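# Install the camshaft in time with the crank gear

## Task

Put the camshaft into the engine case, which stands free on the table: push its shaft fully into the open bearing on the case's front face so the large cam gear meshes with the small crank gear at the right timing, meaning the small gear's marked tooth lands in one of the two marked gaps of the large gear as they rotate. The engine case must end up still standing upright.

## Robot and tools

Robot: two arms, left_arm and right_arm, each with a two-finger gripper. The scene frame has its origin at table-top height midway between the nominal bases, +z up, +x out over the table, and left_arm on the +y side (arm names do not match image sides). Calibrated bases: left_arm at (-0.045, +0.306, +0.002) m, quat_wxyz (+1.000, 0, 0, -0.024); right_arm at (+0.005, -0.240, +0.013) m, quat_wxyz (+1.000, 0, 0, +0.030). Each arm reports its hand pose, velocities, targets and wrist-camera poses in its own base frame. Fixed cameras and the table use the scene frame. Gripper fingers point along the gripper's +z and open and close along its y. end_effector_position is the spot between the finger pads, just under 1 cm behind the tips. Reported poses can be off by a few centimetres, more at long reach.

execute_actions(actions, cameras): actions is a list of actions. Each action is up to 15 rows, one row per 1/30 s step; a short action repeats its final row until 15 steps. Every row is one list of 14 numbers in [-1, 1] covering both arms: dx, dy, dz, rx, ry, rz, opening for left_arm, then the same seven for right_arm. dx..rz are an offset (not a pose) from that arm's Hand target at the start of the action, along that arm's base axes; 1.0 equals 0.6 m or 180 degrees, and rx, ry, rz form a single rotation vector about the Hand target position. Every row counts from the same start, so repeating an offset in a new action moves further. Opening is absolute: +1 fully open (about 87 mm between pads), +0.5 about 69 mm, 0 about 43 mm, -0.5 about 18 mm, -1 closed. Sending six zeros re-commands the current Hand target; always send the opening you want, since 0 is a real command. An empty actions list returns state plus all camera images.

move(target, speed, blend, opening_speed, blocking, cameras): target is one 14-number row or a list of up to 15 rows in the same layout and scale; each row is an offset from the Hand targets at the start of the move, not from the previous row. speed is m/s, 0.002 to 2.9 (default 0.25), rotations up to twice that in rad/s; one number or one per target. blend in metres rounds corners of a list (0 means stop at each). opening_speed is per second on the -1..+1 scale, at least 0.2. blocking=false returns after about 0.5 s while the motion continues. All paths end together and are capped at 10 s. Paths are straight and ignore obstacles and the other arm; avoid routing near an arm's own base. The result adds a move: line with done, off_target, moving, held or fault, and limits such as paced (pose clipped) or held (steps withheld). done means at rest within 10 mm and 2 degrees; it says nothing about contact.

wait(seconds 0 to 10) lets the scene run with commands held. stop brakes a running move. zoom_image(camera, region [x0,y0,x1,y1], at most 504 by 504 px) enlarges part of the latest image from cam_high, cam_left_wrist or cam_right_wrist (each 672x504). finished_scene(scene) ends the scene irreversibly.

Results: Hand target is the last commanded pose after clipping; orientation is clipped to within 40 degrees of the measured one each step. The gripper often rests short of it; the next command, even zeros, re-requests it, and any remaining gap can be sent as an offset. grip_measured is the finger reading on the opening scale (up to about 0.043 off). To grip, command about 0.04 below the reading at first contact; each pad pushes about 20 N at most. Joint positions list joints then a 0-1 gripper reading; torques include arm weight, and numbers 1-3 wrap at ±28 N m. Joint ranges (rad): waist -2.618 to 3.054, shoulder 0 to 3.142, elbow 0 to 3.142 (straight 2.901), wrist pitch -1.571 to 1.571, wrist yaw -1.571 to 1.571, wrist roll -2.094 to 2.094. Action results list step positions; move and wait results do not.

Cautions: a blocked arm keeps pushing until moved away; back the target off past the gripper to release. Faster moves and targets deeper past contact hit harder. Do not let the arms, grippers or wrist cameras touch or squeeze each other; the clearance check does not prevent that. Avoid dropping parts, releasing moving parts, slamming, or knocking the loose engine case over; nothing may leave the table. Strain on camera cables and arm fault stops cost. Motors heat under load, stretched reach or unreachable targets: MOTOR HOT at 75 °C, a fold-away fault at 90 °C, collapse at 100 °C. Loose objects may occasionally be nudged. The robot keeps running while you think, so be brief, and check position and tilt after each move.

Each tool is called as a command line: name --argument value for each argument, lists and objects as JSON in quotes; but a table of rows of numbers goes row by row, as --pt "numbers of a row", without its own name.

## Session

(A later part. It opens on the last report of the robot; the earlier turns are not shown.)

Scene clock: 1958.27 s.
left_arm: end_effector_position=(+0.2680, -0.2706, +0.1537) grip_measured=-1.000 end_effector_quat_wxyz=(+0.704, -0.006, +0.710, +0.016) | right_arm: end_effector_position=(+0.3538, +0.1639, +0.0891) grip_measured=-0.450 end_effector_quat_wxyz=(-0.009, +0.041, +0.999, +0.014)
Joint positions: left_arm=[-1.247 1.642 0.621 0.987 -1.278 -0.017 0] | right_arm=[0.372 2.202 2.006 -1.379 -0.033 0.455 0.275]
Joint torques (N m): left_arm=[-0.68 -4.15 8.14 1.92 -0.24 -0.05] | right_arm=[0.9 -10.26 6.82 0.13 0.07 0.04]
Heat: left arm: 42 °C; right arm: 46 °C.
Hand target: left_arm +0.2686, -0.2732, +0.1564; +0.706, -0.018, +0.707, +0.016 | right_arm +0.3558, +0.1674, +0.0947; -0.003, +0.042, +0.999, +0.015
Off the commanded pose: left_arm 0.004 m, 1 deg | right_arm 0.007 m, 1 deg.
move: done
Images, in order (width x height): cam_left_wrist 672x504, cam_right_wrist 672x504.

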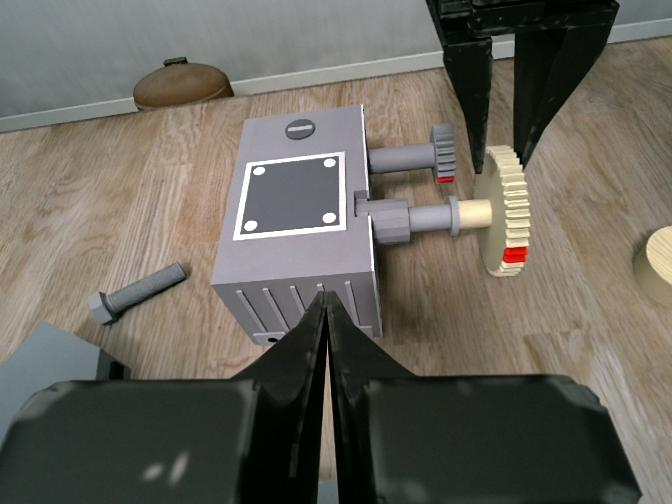

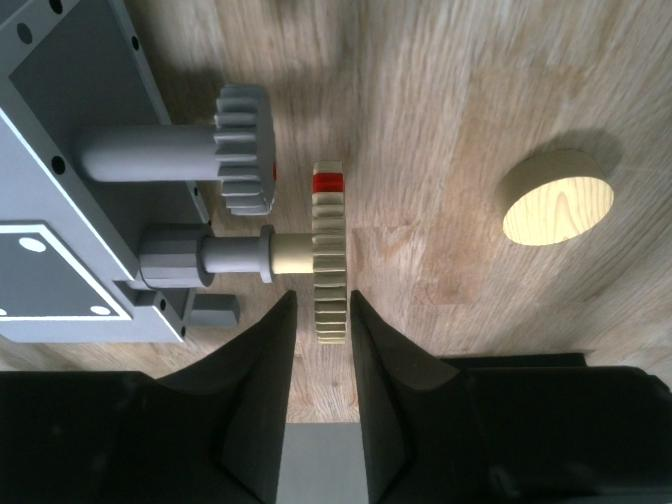

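move --pt "0 0 0 0 0 0 -1 0.0 -0.003 -0.004 0 0 0 -0.45" --pt "0 0 0 0 0 0 -1 0.0 -0.003 -0.004 0 0 0 -0.8" --speed 0.1 --opening_speed 0.4 --cameras '["cam_left_wrist","cam_right_wrist"]'

zoom_image --camera "cam_right_wrist" --region '[80, 60, 380, 360]'

zoom_image --camera "cam_left_wrist" --region '[340, 120, 550, 310]'

Scene clock: 1969.37 s.
left_arm: end_effector_position=(+0.2680, -0.2706, +0.1537) grip_measured=-1.000 end_effector_quat_wxyz=(+0.704, -0.006, +0.710, +0.016) | right_arm: end_effector_position=(+0.3535, +0.1628, +0.0891) grip_measured=-0.665 end_effector_quat_wxyz=(-0.009, +0.041, +0.999, +0.011)
Joint positions: left_arm=[-1.247 1.642 0.621 0.987 -1.278 -0.017 0] | right_arm=[0.372 2.202 2.006 -1.382 -0.027 0.455 0.167]
Joint torques (N m): left_arm=[-0.68 -4.15 8.14 1.92 -0.24 -0.05] | right_arm=[0.49 -10.54 5.68 0.24 0 -0.01]
Heat: left arm: 42 °C; right arm: 45 °C.
Hand target: left_arm +0.2686, -0.2732, +0.1564; +0.706, -0.018, +0.707, +0.016 | right_arm +0.3557, +0.1657, +0.0923; -0.003, +0.041, +0.999, +0.015
Off the commanded pose: left_arm 0.004 m, 1 deg | right_arm 0.005 m, 1 deg.
move: done
Images, in order (width x height): cam_left_wrist 672x504, cam_right_wrist 672x504.

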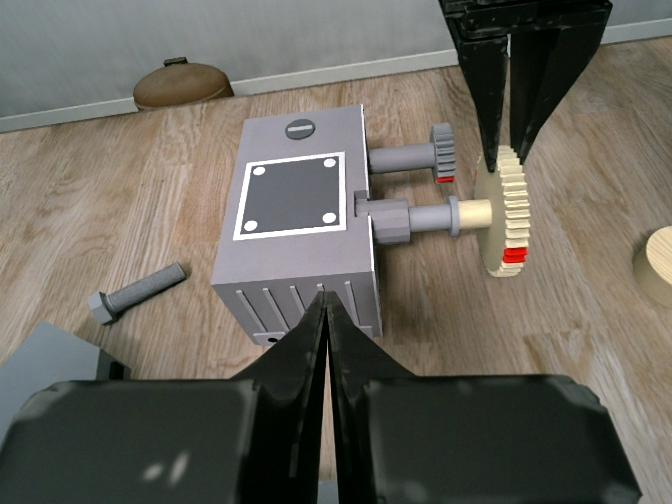

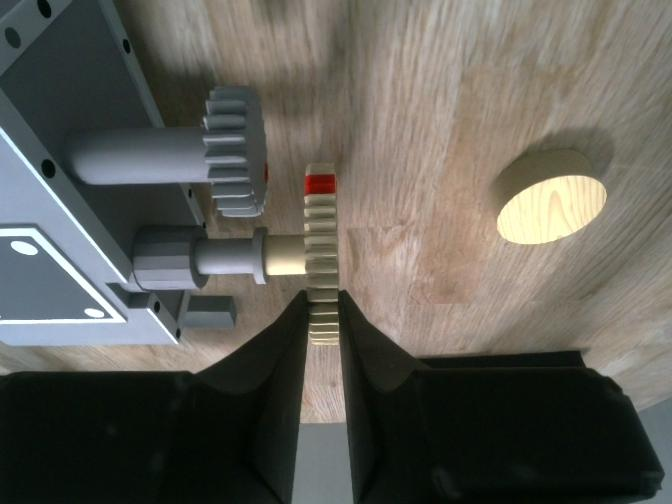

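Scaled by 1.680 from the camera's 672x504 image, which has a finer 960x720 frame.

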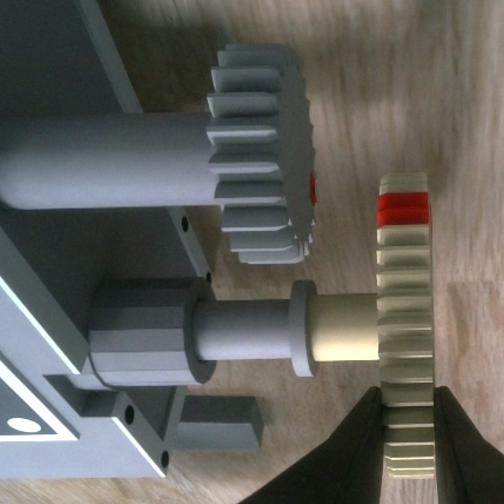

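Scaled by 2.400 from the camera's 672x504 image, which has a finer 960x720 frame.

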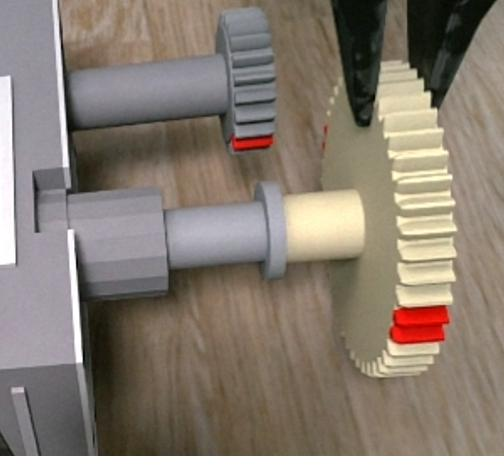

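move --target '[0,0,0,0,0,0,-1, 0.0015,0.02,0,0.006,0,0,-0.9]' --speed 0.06 --cameras '["cam_left_wrist","cam_right_wrist"]'

zoom_image --camera "cam_right_wrist" --region '[80, 60, 380, 360]'

zoom_image --camera "cam_left_wrist" --region '[340, 120, 550, 310]'

Scene clock: 1979.40 s.
left_arm: end_effector_position=(+0.2680, -0.2706, +0.1537) grip_measured=-1.000 end_effector_quat_wxyz=(+0.704, -0.006, +0.710, +0.016) | right_arm: end_effector_position=(+0.3534, +0.1662, +0.0894) grip_measured=-0.665 end_effector_quat_wxyz=(-0.008, +0.041, +0.999, +0.010)
Joint positions: left_arm=[-1.247 1.642 0.621 0.987 -1.278 -0.017 0] | right_arm=[0.381 2.207 2.015 -1.385 -0.025 0.462 0.167]
Joint torques (N m): left_arm=[-0.68 -4.16 8.16 1.92 -0.24 -0.05] | right_arm=[1.33 -9.54 6.89 0.27 -0.21 0.1]
Heat: left arm: 42 °C; right arm: 45 °C.
Hand target: left_arm +0.2686, -0.2732, +0.1564; +0.706, -0.018, +0.707, +0.016 | right_arm +0.3567, +0.1776, +0.0922; -0.004, +0.042, +0.999, +0.025
Off the commanded pose: left_arm 0.004 m, 1 deg | right_arm 0.012 m, 2 deg.
move: off_target (right_arm)
Images, in order (width x height): cam_left_wrist 672x504, cam_right_wrist 672x504.

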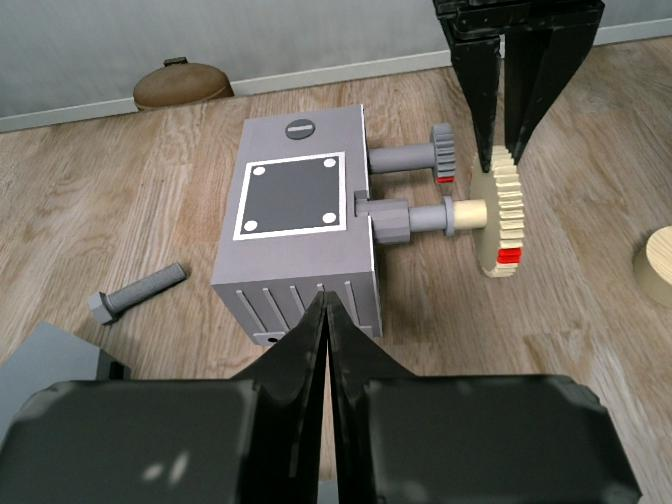

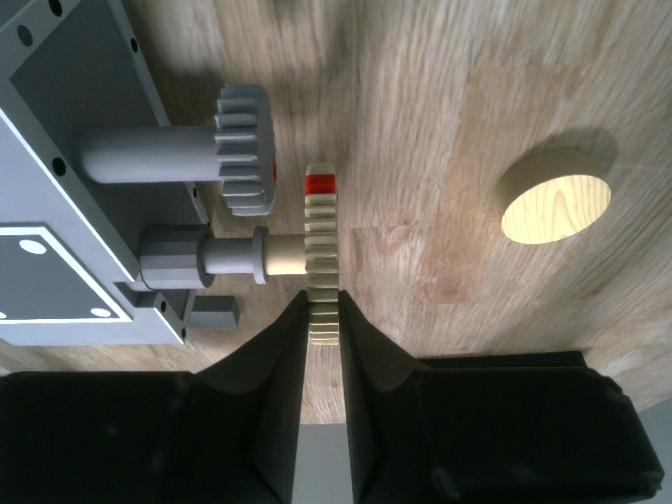

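Scaled by 1.680 from the camera's 672x504 image, which has a finer 960x720 frame.

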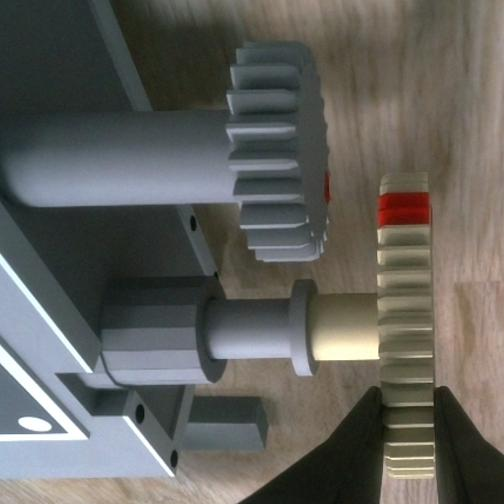

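Scaled by 2.400 from the camera's 672x504 image, which has a finer 960x720 frame.

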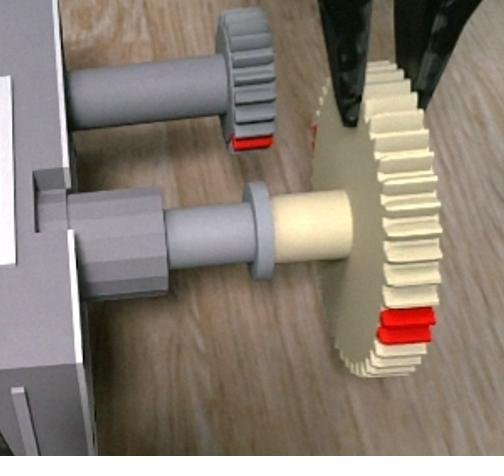

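move --target '[0,0,0,0,0,0,-1, 0.0015,0.0167,0,0.006,0,0.002,-0.9]' --speed 0.06 --cameras '["cam_left_wrist","cam_right_wrist"]'

zoom_image --camera "cam_right_wrist" --region '[80, 60, 380, 360]'

zoom_image --camera "cam_left_wrist" --region '[340, 120, 550, 310]'

Scene clock: 1987.07 s.
left_arm: end_effector_position=(+0.2680, -0.2706, +0.1537) grip_measured=-1.000 end_effector_quat_wxyz=(+0.704, -0.006, +0.710, +0.016) | right_arm: end_effector_position=(+0.3543, +0.1730, +0.0895) grip_measured=-0.665 end_effector_quat_wxyz=(-0.008, +0.038, +0.999, +0.013)
Joint positions: left_arm=[-1.247 1.642 0.621 0.987 -1.278 -0.017 0] | right_arm=[0.393 2.221 2.038 -1.392 -0.03 0.468 0.167]
Joint torques (N m): left_arm=[-0.69 -4.15 8.16 1.92 -0.24 -0.05] | right_arm=[1.5 -9.52 6.93 0.32 -0.36 0.1]
Heat: left arm: 42 °C; right arm: 45 °C.
Hand target: left_arm +0.2686, -0.2732, +0.1564; +0.706, -0.018, +0.707, +0.016 | right_arm +0.3576, +0.1876, +0.0922; -0.004, +0.038, +0.999, +0.034
Off the commanded pose: left_arm 0.004 m, 1 deg | right_arm 0.015 m, 2 deg.
move: off_target (right_arm)
Images, in order (width x height): cam_left_wrist 672x504, cam_right_wrist 672x504.

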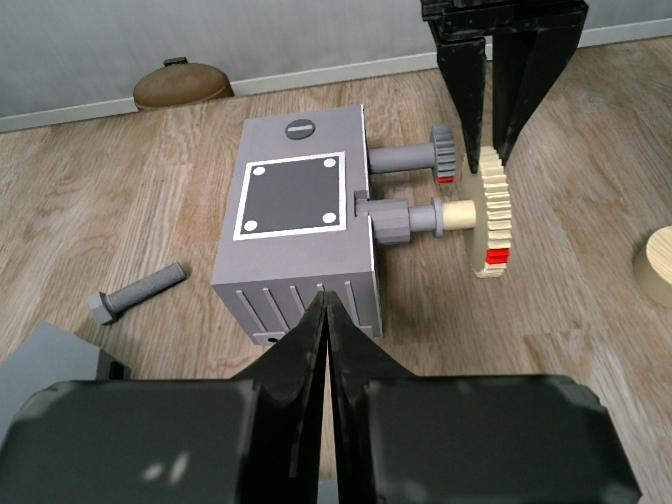

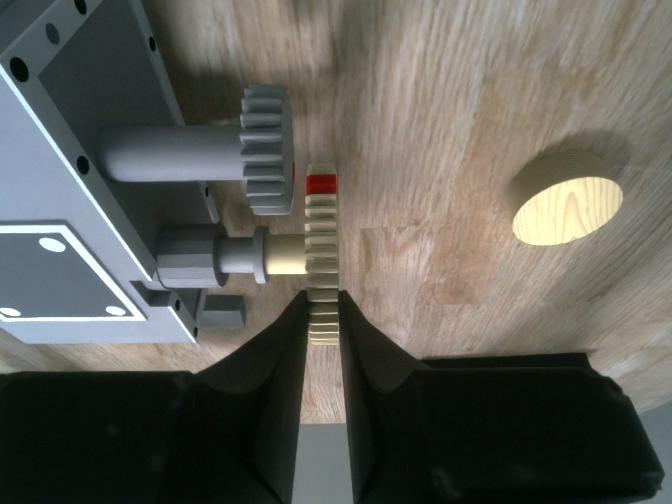

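Scaled by 1.680 from the camera's 672x504 image, which has a finer 960x720 frame.

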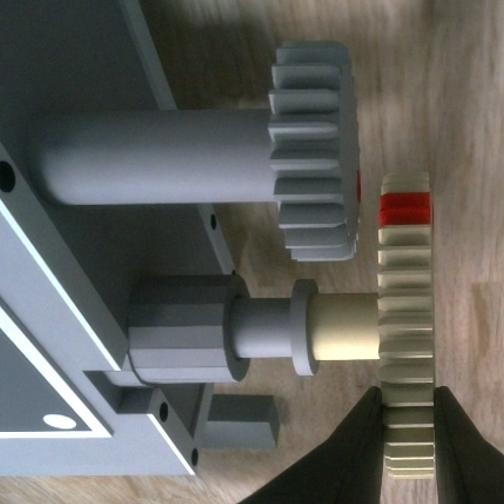

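Scaled by 2.400 from the camera's 672x504 image, which has a finer 960x720 frame.

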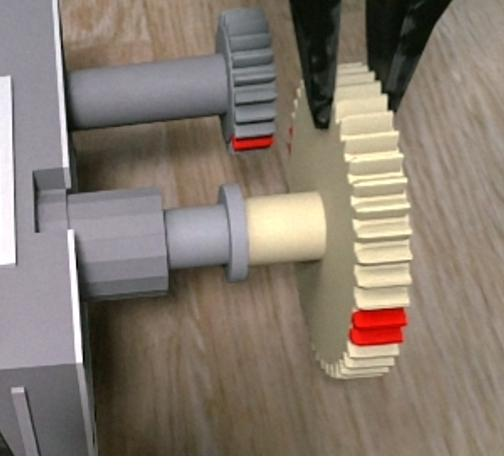

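move --target '[0,0,0,0,0,0,-1, 0.0015,0.0167,0,0.006,0,0.002,-0.9]' --speed 0.06 --cameras '["all"]'

zoom_image --camera "cam_left_wrist" --region '[340, 120, 550, 310]'

zoom_image --camera "cam_right_wrist" --region '[200, 120, 480, 330]'

Scene clock: 2022.43 s.
left_arm: end_effector_position=(+0.2680, -0.2706, +0.1537) grip_measured=-1.000 end_effector_quat_wxyz=(+0.704, -0.006, +0.710, +0.016) | right_arm: end_effector_position=(+0.3549, +0.1785, +0.0895) grip_measured=-0.665 end_effector_quat_wxyz=(-0.010, +0.036, +0.999, +0.015)
Joint positions: left_arm=[-1.247 1.642 0.621 0.987 -1.278 -0.017 0] | right_arm=[0.402 2.236 2.062 -1.401 -0.036 0.475 0.167]
Joint torques (N m): left_arm=[-0.69 -4.16 8.14 1.91 -0.24 -0.05] | right_arm=[1.85 -9.63 6.94 0.39 -0.5 0.11]
Heat: left arm: 42 °C; right arm: 46 °C.
Hand target: left_arm +0.2686, -0.2732, +0.1564; +0.706, -0.018, +0.707, +0.016 | right_arm +0.3585, +0.1976, +0.0921; -0.005, +0.035, +0.998, +0.043
Off the commanded pose: left_arm 0.004 m, 1 deg | right_arm 0.020 m, 3 deg.
move: off_target (right_arm)

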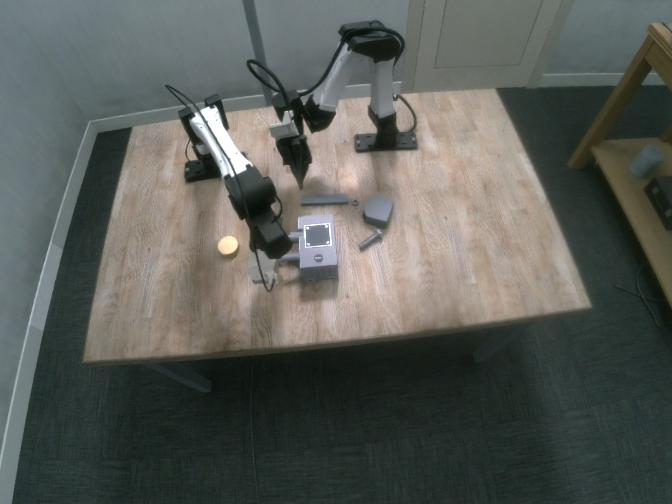

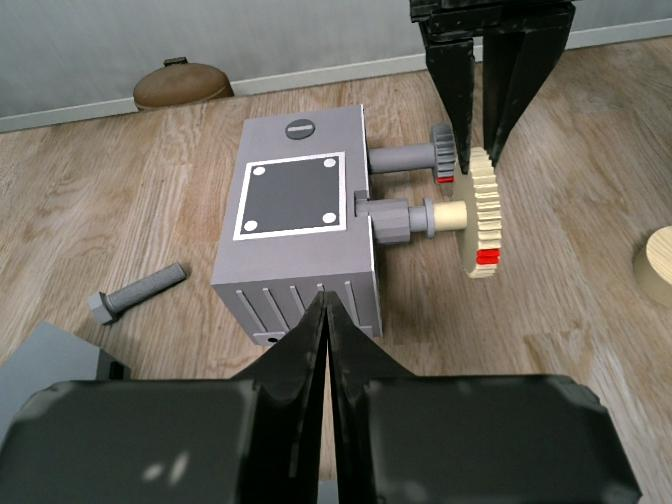

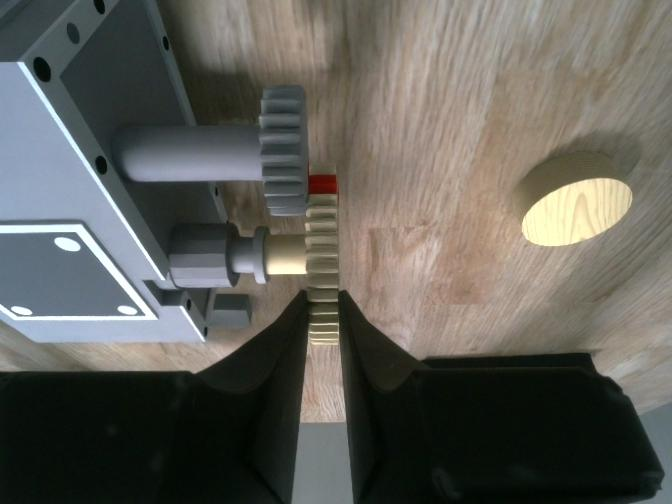

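Scaled by 2.400 from the camera's 672x504 image, which has a finer 960x720 frame.

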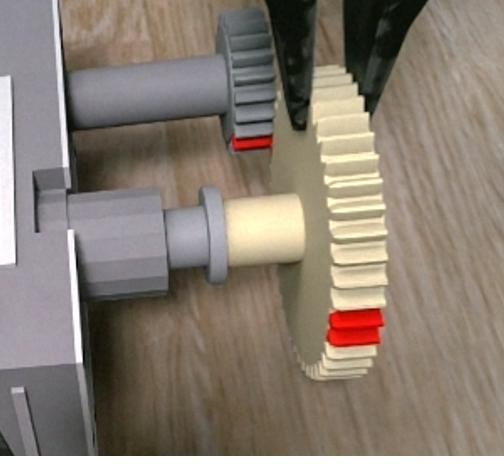

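Scaled by 1.800 from the camera's 672x504 image, which has a finer 960x720 frame.

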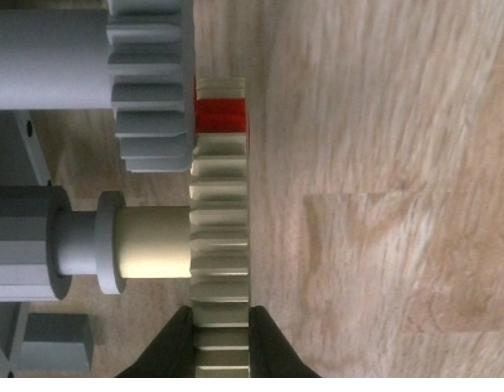

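zoom_image --camera "cam_right_wrist" --region '[270, 150, 370, 250]'

zoom_image --camera "cam_right_wrist" --region '[270, 250, 370, 350]'

zoom_image --camera "cam_left_wrist" --region '[420, 120, 520, 220]'

zoom_image --camera "cam_left_wrist" --region '[420, 200, 520, 300]'

Scaled by 5.040 from the camera's 672x504 image, which has a finer 960x720 frame.

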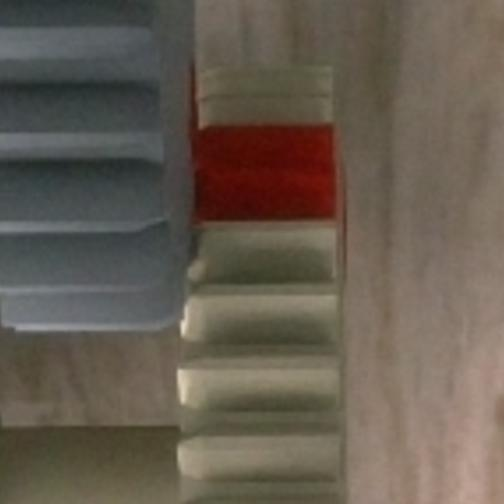

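Scaled by 5.040 from the camera's 672x504 image, which has a finer 960x720 frame.

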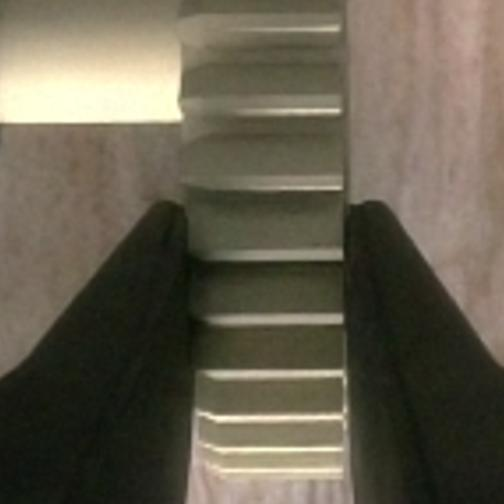

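Scaled by 5.040 from the camera's 672x504 image, which has a finer 960x720 frame.

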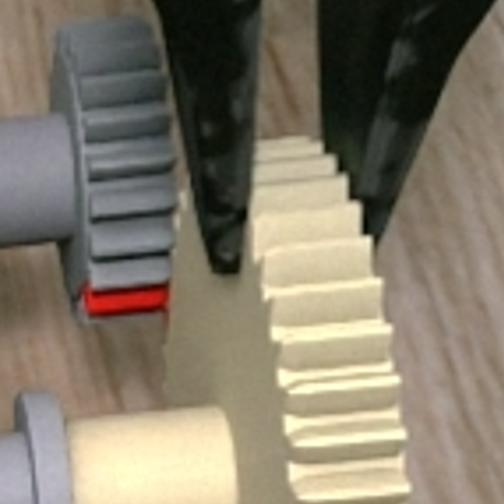

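Scaled by 5.040 from the camera's 672x504 image, which has a finer 960x720 frame.

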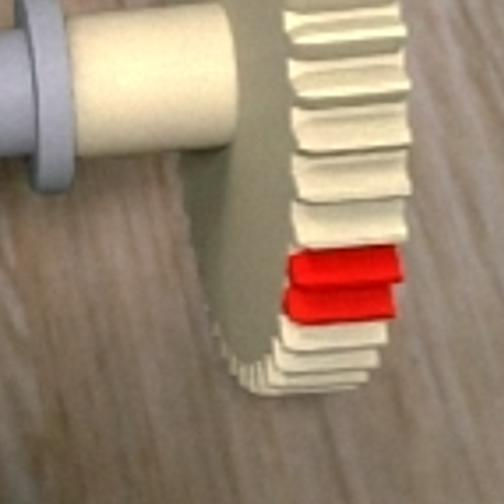

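zoom_image --camera "cam_right_wrist" --region '[290, 155, 350, 215]'

zoom_image --camera "cam_right_wrist" --region '[290, 205, 350, 265]'

zoom_image --camera "cam_right_wrist" --region '[240, 70, 340, 230]'

Scaled by 8.400 from the camera's 672x504 image, which has a finer 960x720 frame.

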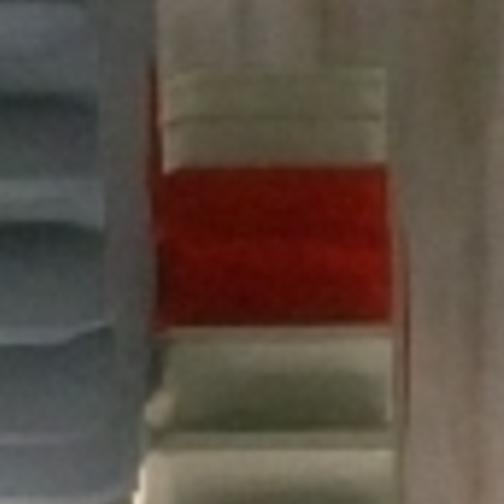

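Scaled by 8.400 from the camera's 672x504 image, which has a finer 960x720 frame.

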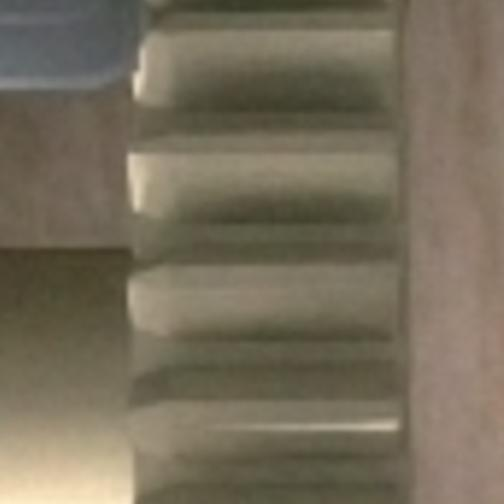

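Scaled by 3.150 from the camera's 672x504 image, which has a finer 960x720 frame.

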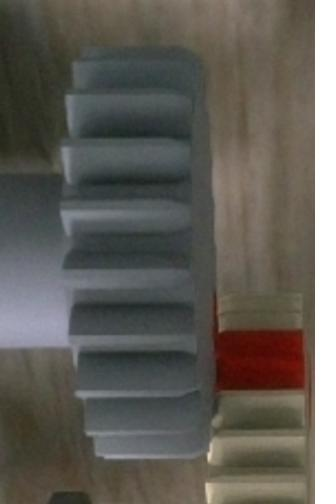

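move --pt "0 0 0 0 0 0 -1 0 -0.022 0 0 0 0 -0.9" --pt "0 0 0 0 0 0 -1 0 -0.022 0 0 0 0 -0.45" --pt "0 0 0 0 0 0 -1 0 -0.022 0 0 0 0 -0.2" --opening_speed 0.6 --cameras '["cam_left_wrist","cam_right_wrist"]'

zoom_image --camera "cam_left_wrist" --region '[340, 120, 550, 310]'

Scene clock: 2134.40 s.
left_arm: end_effector_position=(+0.2680, -0.2706, +0.1537) grip_measured=-1.000 end_effector_quat_wxyz=(+0.704, -0.006, +0.710, +0.016) | right_arm: end_effector_position=(+0.3552, +0.1838, +0.0902) grip_measured=-0.200 end_effector_quat_wxyz=(-0.013, +0.035, +0.999, +0.035)
Joint positions: left_arm=[-1.247 1.642 0.621 0.987 -1.278 -0.017 0] | right_arm=[0.398 2.236 2.062 -1.392 -0.075 0.467 0.4]
Joint torques (N m): left_arm=[-0.68 -4.15 8.16 1.92 -0.24 -0.05] | right_arm=[-0.21 -11.71 4.12 0.44 -0.07 -0.07]
Motor temperatures (°C): left_arm=[23 28 40 42 26 25 24] | right_arm=[25 43 43 28 27 26 30]
Heat: left arm: 42 °C; right arm: 43 °C.
Hand target: left_arm +0.2686, -0.2732, +0.1564; +0.706, -0.018, +0.707, +0.016 | right_arm +0.3584, +0.1845, +0.0921; -0.005, +0.035, +0.998, +0.043
Off the commanded pose: left_arm 0.004 m, 1 deg | right_arm 0.004 m, 1 deg.
move: done; target 2's new opening was sent with right_arm's hand 0.008 m and 3 deg from that target
Images, in order (width x height): cam_left_wrist 672x504, cam_right_wrist 672x504.

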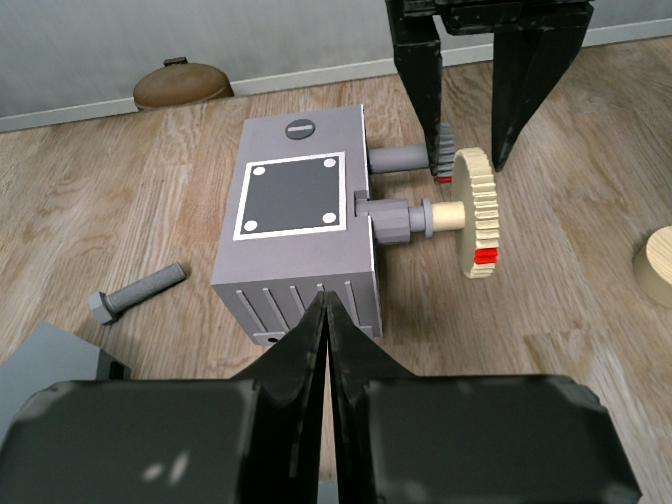

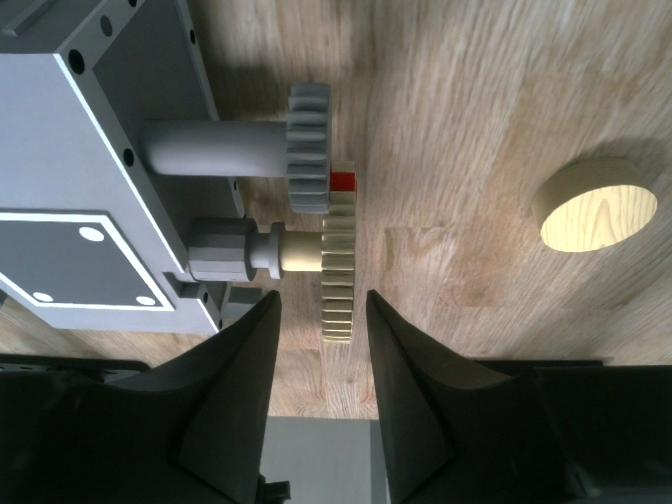

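Scaled by 2.400 from the camera's 672x504 image, which has a finer 960x720 frame.

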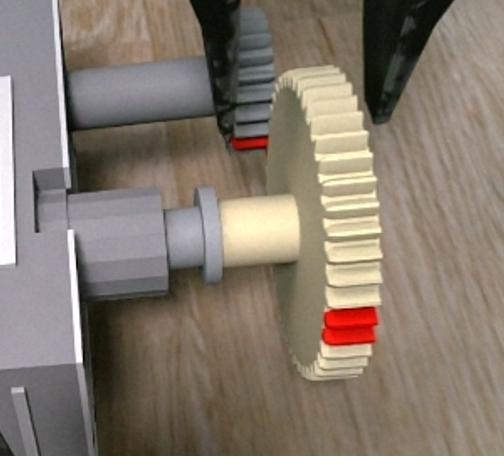

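move --pt "0 0 0 0 0 0 -1 0 0 0.18 0 0 0 -0.2" --pt "0 0 0 0 0 0 -1 0 -0.2 0.18 0.08 0.09 -0.22 0.3" --pt "0 0 0 0 0 0 -1 -0.0062 -0.2327 0.0465 0.160 0.177 -0.446 0.5" --blend '[0.02,0.05,0]' --speed '[0.12,0.25,0.25]' --cameras '["cam_left_wrist","cam_right_wrist"]'

zoom_image --camera "cam_right_wrist" --region '[150, 80, 500, 430]'

Scene clock: 2148.20 s.
left_arm: end_effector_position=(+0.2680, -0.2706, +0.1537) grip_measured=-1.000 end_effector_quat_wxyz=(+0.704, -0.006, +0.710, +0.016) | right_arm: end_effector_position=(+0.3536, +0.0458, +0.1196) grip_measured=+0.500 end_effector_quat_wxyz=(-0.236, +0.660, +0.670, +0.244)
Joint positions: left_arm=[-1.247 1.642 0.621 0.987 -1.278 -0.017 0] | right_arm=[-0.272 2.022 1.58 -1.341 -0.665 1.21 0.75]
Joint torques (N m): left_arm=[-0.69 -4.16 8.14 1.92 -0.24 -0.05] | right_arm=[-0.28 -9.4 3.51 -0.02 -0.4 0.02]
Heat: left arm: 42 °C; right arm: 44 °C.
Hand target: left_arm +0.2686, -0.2732, +0.1564; +0.706, -0.018, +0.707, +0.016 | right_arm +0.3547, +0.0449, +0.1201; -0.233, +0.662, +0.667, +0.250
Off the commanded pose: left_arm 0.004 m, 1 deg | right_arm 0.001 m, 1 deg.
move: done; blend cut to 0 m at target 2; target 2's new opening was sent with right_arm's hand 0.012 m and 11 deg from that target
Images, in order (width x height): cam_left_wrist 672x504, cam_right_wrist 672x504.

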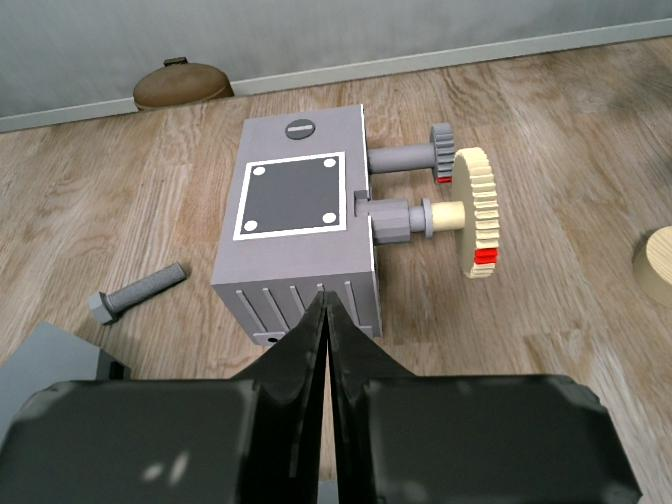

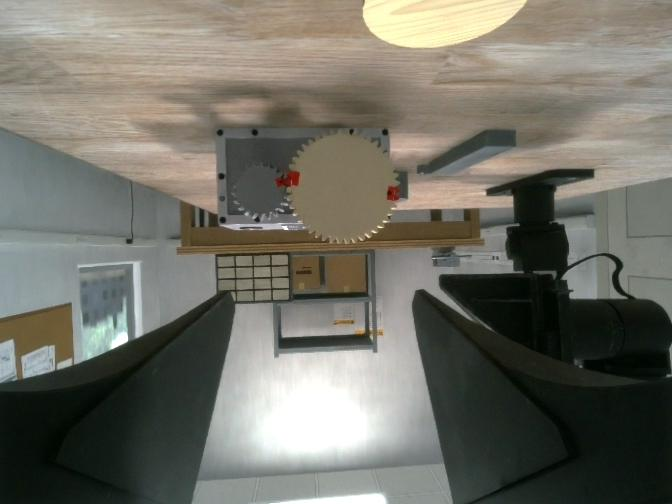

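Scaled by 1.440 from the camera's 672x504 image, which has a finer 960x720 frame.

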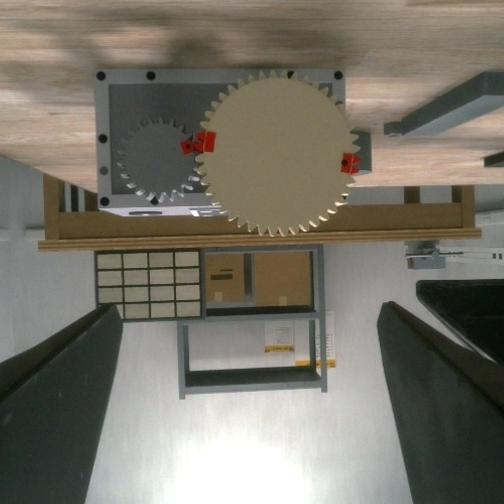

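zoom_image --camera "cam_right_wrist" --region '[225, 120, 415, 250]'

zoom_image --camera "cam_right_wrist" --region '[230, 145, 310, 225]'

Scaled by 2.653 from the camera's 672x504 image, which has a finer 960x720 frame.

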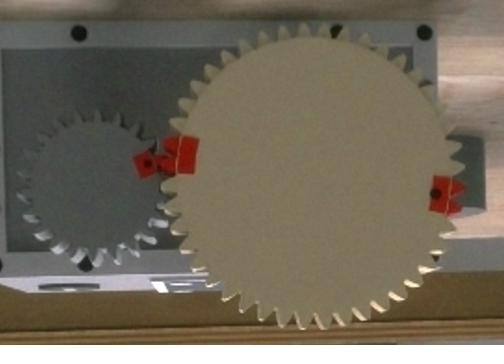

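Scaled by 6.300 from the camera's 672x504 image, which has a finer 960x720 frame.

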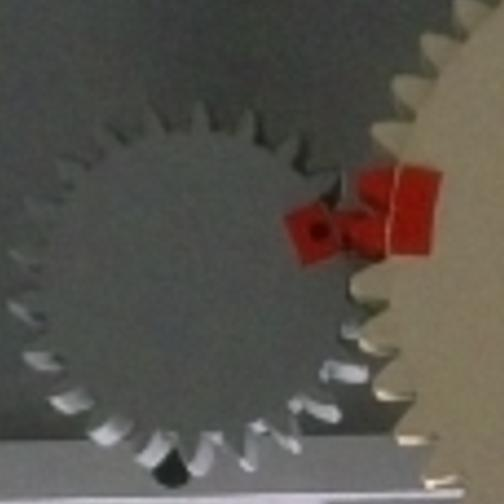

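move --pt "0 0 0 0 0 0 -1 0 0.02 0.133 -0.08 -0.09 0.22 -0.2" --pt "0 0 0 0 0 0 -1 0.0055 0.2243 0.133 -0.160 -0.177 0.446 -0.2" --blend '[0.05,0]' --speed 0.25 --cameras '["cam_right_wrist"]'

Scene clock: 2192.00 s.
left_arm: end_effector_position=(+0.2680, -0.2706, +0.1537) grip_measured=-1.000 end_effector_quat_wxyz=(+0.704, -0.006, +0.710, +0.016) | right_arm: end_effector_position=(+0.3555, +0.1796, +0.1968) grip_measured=-0.200 end_effector_quat_wxyz=(+0.070, +0.049, +0.992, +0.092)
Joint positions: left_arm=[-1.247 1.642 0.621 0.987 -1.278 -0.017 0] | right_arm=[0.371 2.097 2.28 -1.549 -0.11 0.48 0.4]
Joint torques (N m): left_arm=[-0.69 -4.16 8.16 1.92 -0.24 -0.05] | right_arm=[0.42 -8.69 6.63 0.51 0.11 -0.11]
Heat: left arm: 42 °C; right arm: 43 °C.
Hand target: left_arm +0.2686, -0.2732, +0.1564; +0.706, -0.018, +0.707, +0.016 | right_arm +0.3580, +0.1794, +0.1999; -0.005, +0.035, +0.998, +0.044
Off the commanded pose: left_arm 0.004 m, 1 deg | right_arm 0.004 m, 10 deg.
joint sent to its limit (right arm) — joint 4 (wrist pitch), lower limit. The joint targets are off in orientation, not in position.
move: off_target (right_arm)
Images, in order (width x height): cam_right_wrist 672x504.

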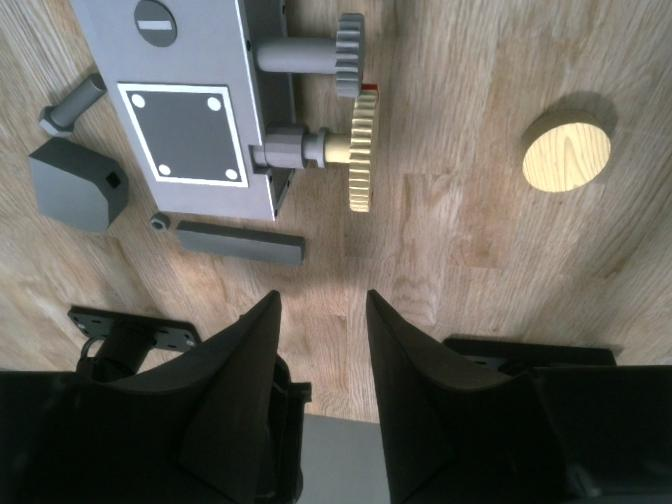

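move --target '[0,0,0,0,0,0,-1, 0,0,-0.1365,-0.0137,-0.008,0,-0.2]' --speed 0.15 --cameras '["cam_right_wrist"]'

Scene clock: 2199.07 s.
left_arm: end_effector_position=(+0.2680, -0.2706, +0.1537) grip_measured=-1.000 end_effector_quat_wxyz=(+0.704, -0.006, +0.710, +0.016) | right_arm: end_effector_position=(+0.3555, +0.1775, +0.1212) grip_measured=-0.200 end_effector_quat_wxyz=(+0.002, +0.041, +0.999, +0.025)
Joint positions: left_arm=[-1.247 1.642 0.621 0.987 -1.278 -0.017 0] | right_arm=[0.396 2.22 2.166 -1.493 -0.044 0.478 0.4]
Joint torques (N m): left_arm=[-0.69 -4.15 8.16 1.92 -0.24 -0.05] | right_arm=[0.84 -10.36 4.11 0.46 0.13 -0.1]
Heat: left arm: 42 °C; right arm: 43 °C.
Hand target: left_arm +0.2686, -0.2732, +0.1564; +0.706, -0.018, +0.707, +0.016 | right_arm +0.3581, +0.1794, +0.1180; +0.009, +0.035, +0.999, +0.023
Off the commanded pose: left_arm 0.004 m, 1 deg | right_arm 0.004 m, 1 deg.
move: done
Images, in order (width x height): cam_right_wrist 672x504.

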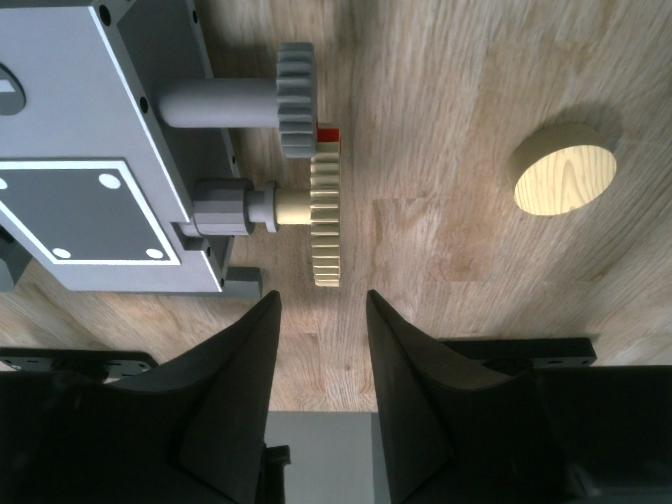

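move --target '[0,0,0,0,0,0,-1, 0,0.001,-0.049,0,0.002,0,-0.2]' --speed 0.1 --cameras '["cam_right_wrist"]'

zoom_image --camera "cam_right_wrist" --region '[240, 130, 420, 350]'

Scene clock: 2210.13 s.
left_arm: end_effector_position=(+0.2680, -0.2706, +0.1537) grip_measured=-1.000 end_effector_quat_wxyz=(+0.704, -0.006, +0.710, +0.016) | right_arm: end_effector_position=(+0.3567, +0.1779, +0.0893) grip_measured=-0.200 end_effector_quat_wxyz=(-0.003, +0.041, +0.999, +0.022)
Joint positions: left_arm=[-1.247 1.642 0.621 0.987 -1.278 -0.017 0] | right_arm=[0.396 2.22 2.038 -1.375 -0.043 0.478 0.4]
Joint torques (N m): left_arm=[-0.69 -4.16 8.16 1.92 -0.24 -0.05] | right_arm=[0.84 -11.3 3.85 0.46 0.12 -0.09]
Heat: left arm: 42 °C; right arm: 44 °C.
Hand target: left_arm +0.2686, -0.2732, +0.1564; +0.706, -0.018, +0.707, +0.016 | right_arm +0.3580, +0.1799, +0.0887; +0.005, +0.035, +0.999, +0.022
Off the commanded pose: left_arm 0.004 m, 1 deg | right_arm 0.003 m, 1 deg.
move: done
Images, in order (width x height): cam_right_wrist 672x504.

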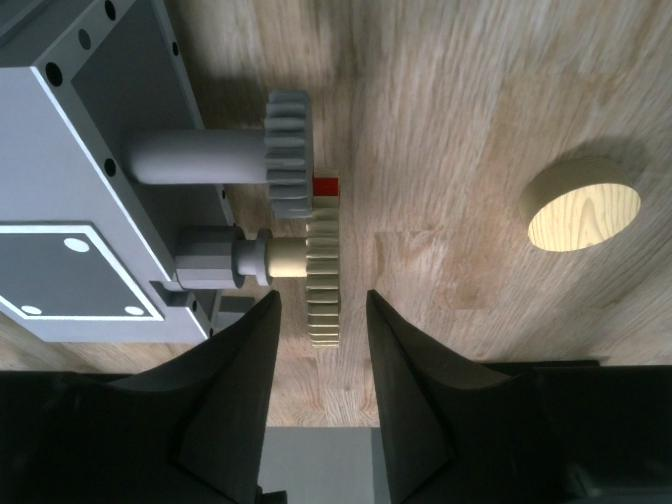

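Scaled by 2.291 from the camera's 672x504 image, which has a finer 960x720 frame.

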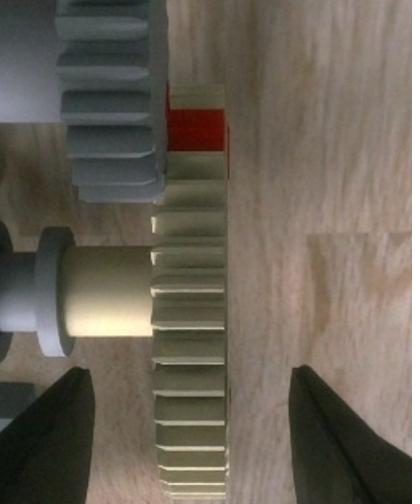

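move --target '[0,0,0,0,0,0,-1, 0,0,0,0,0,0,-0.9]' --opening_speed 0.6 --cameras '["cam_right_wrist"]'

move --target '[0,0,0,0,0,0,-1, -0.002,0.01,0,0.002,0.014,0.001,-0.9]' --speed 0.06 --cameras '["cam_left_wrist","cam_right_wrist"]'

zoom_image --camera "cam_left_wrist" --region '[340, 120, 550, 310]'

zoom_image --camera "cam_right_wrist" --region '[240, 130, 420, 350]'

Scene clock: 2217.07 s.
left_arm: end_effector_position=(+0.2680, -0.2706, +0.1537) grip_measured=-1.000 end_effector_quat_wxyz=(+0.704, -0.006, +0.710, +0.016) | right_arm: end_effector_position=(+0.3569, +0.1779, +0.0893) grip_measured=-0.665 end_effector_quat_wxyz=(-0.003, +0.040, +0.999, +0.022)
Joint positions: left_arm=[-1.247 1.642 0.621 0.987 -1.278 -0.017 0] | right_arm=[0.396 2.22 2.038 -1.374 -0.043 0.476 0.167]
Joint torques (N m): left_arm=[-0.69 -4.15 8.16 1.92 -0.24 -0.05] | right_arm=[0.85 -11.29 3.85 0.45 0.12 -0.09]
Heat: left arm: 42 °C; right arm: 45 °C.
Hand target: left_arm +0.2686, -0.2732, +0.1564; +0.706, -0.018, +0.707, +0.016 | right_arm +0.3581, +0.1800, +0.0887; +0.005, +0.035, +0.999, +0.022
Off the commanded pose: left_arm 0.004 m, 1 deg | right_arm 0.002 m, 1 deg.
move: done
Images, in order (width x height): cam_right_wrist 672x504.

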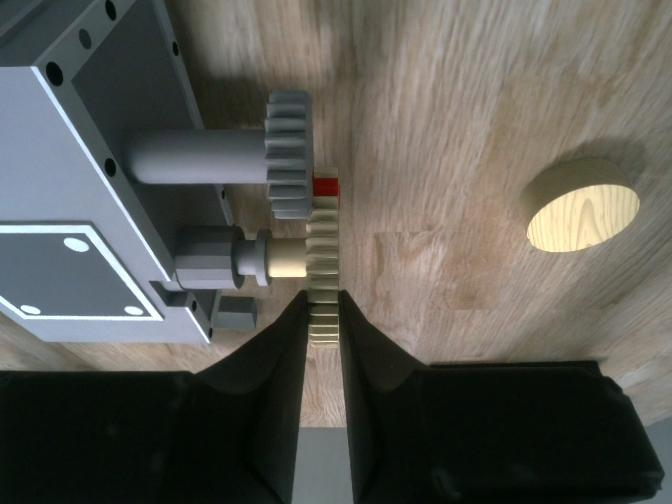

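Scene clock: 2217.90 s.
left_arm: end_effector_position=(+0.2680, -0.2706, +0.1537) grip_measured=-1.000 end_effector_quat_wxyz=(+0.704, -0.006, +0.710, +0.016) | right_arm: end_effector_position=(+0.3568, +0.1789, +0.0887) grip_measured=-0.665 end_effector_quat_wxyz=(-0.013, +0.039, +0.999, +0.019)
Joint positions: left_arm=[-1.247 1.642 0.621 0.987 -1.278 -0.017 0] | right_arm=[0.397 2.25 2.081 -1.41 -0.045 0.475 0.167]
Joint torques (N m): left_arm=[-0.68 -4.16 8.16 1.92 -0.24 -0.05] | right_arm=[1.17 -9.32 6.45 0.16 -0.12 -0.05]
Heat: left arm: 42 °C; right arm: 45 °C.
Hand target: left_arm +0.2686, -0.2732, +0.1564; +0.706, -0.018, +0.707, +0.016 | right_arm +0.3568, +0.1860, +0.0886; -0.017, +0.034, +0.999, +0.025
Off the commanded pose: left_arm 0.004 m, 1 deg | right_arm 0.007 m, 1 deg.
move: done
Images, in order (width x height): cam_left_wrist 672x504, cam_right_wrist 672x504.

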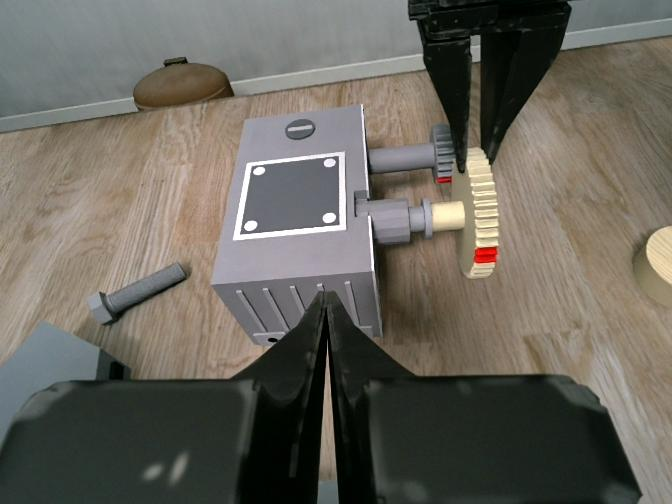

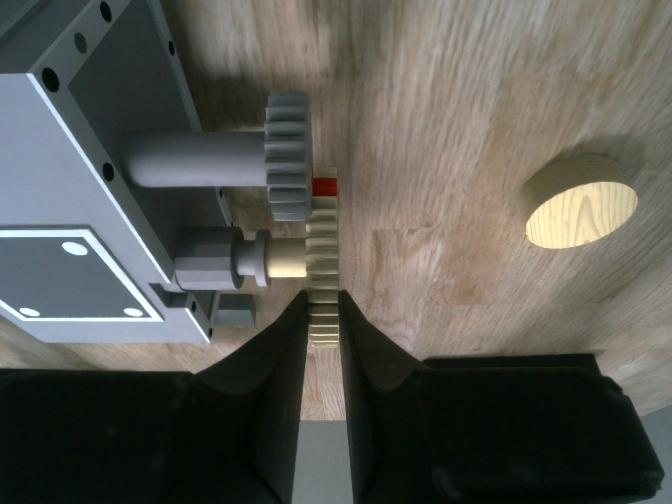

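Scaled by 2.400 from the camera's 672x504 image, which has a finer 960x720 frame.

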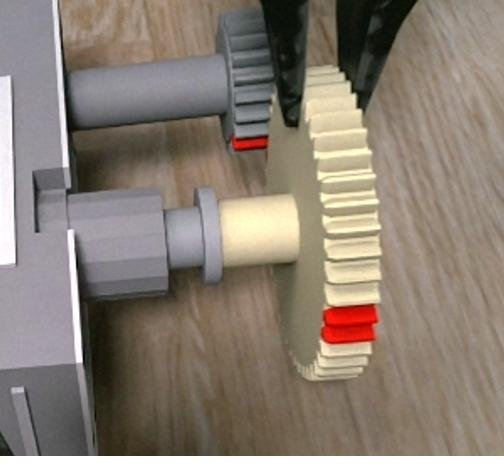

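Scaled by 2.291 from the camera's 672x504 image, which has a finer 960x720 frame.

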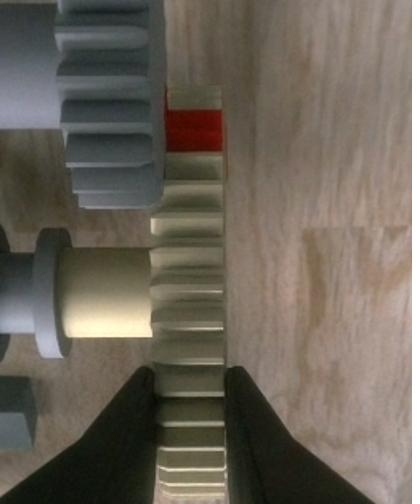

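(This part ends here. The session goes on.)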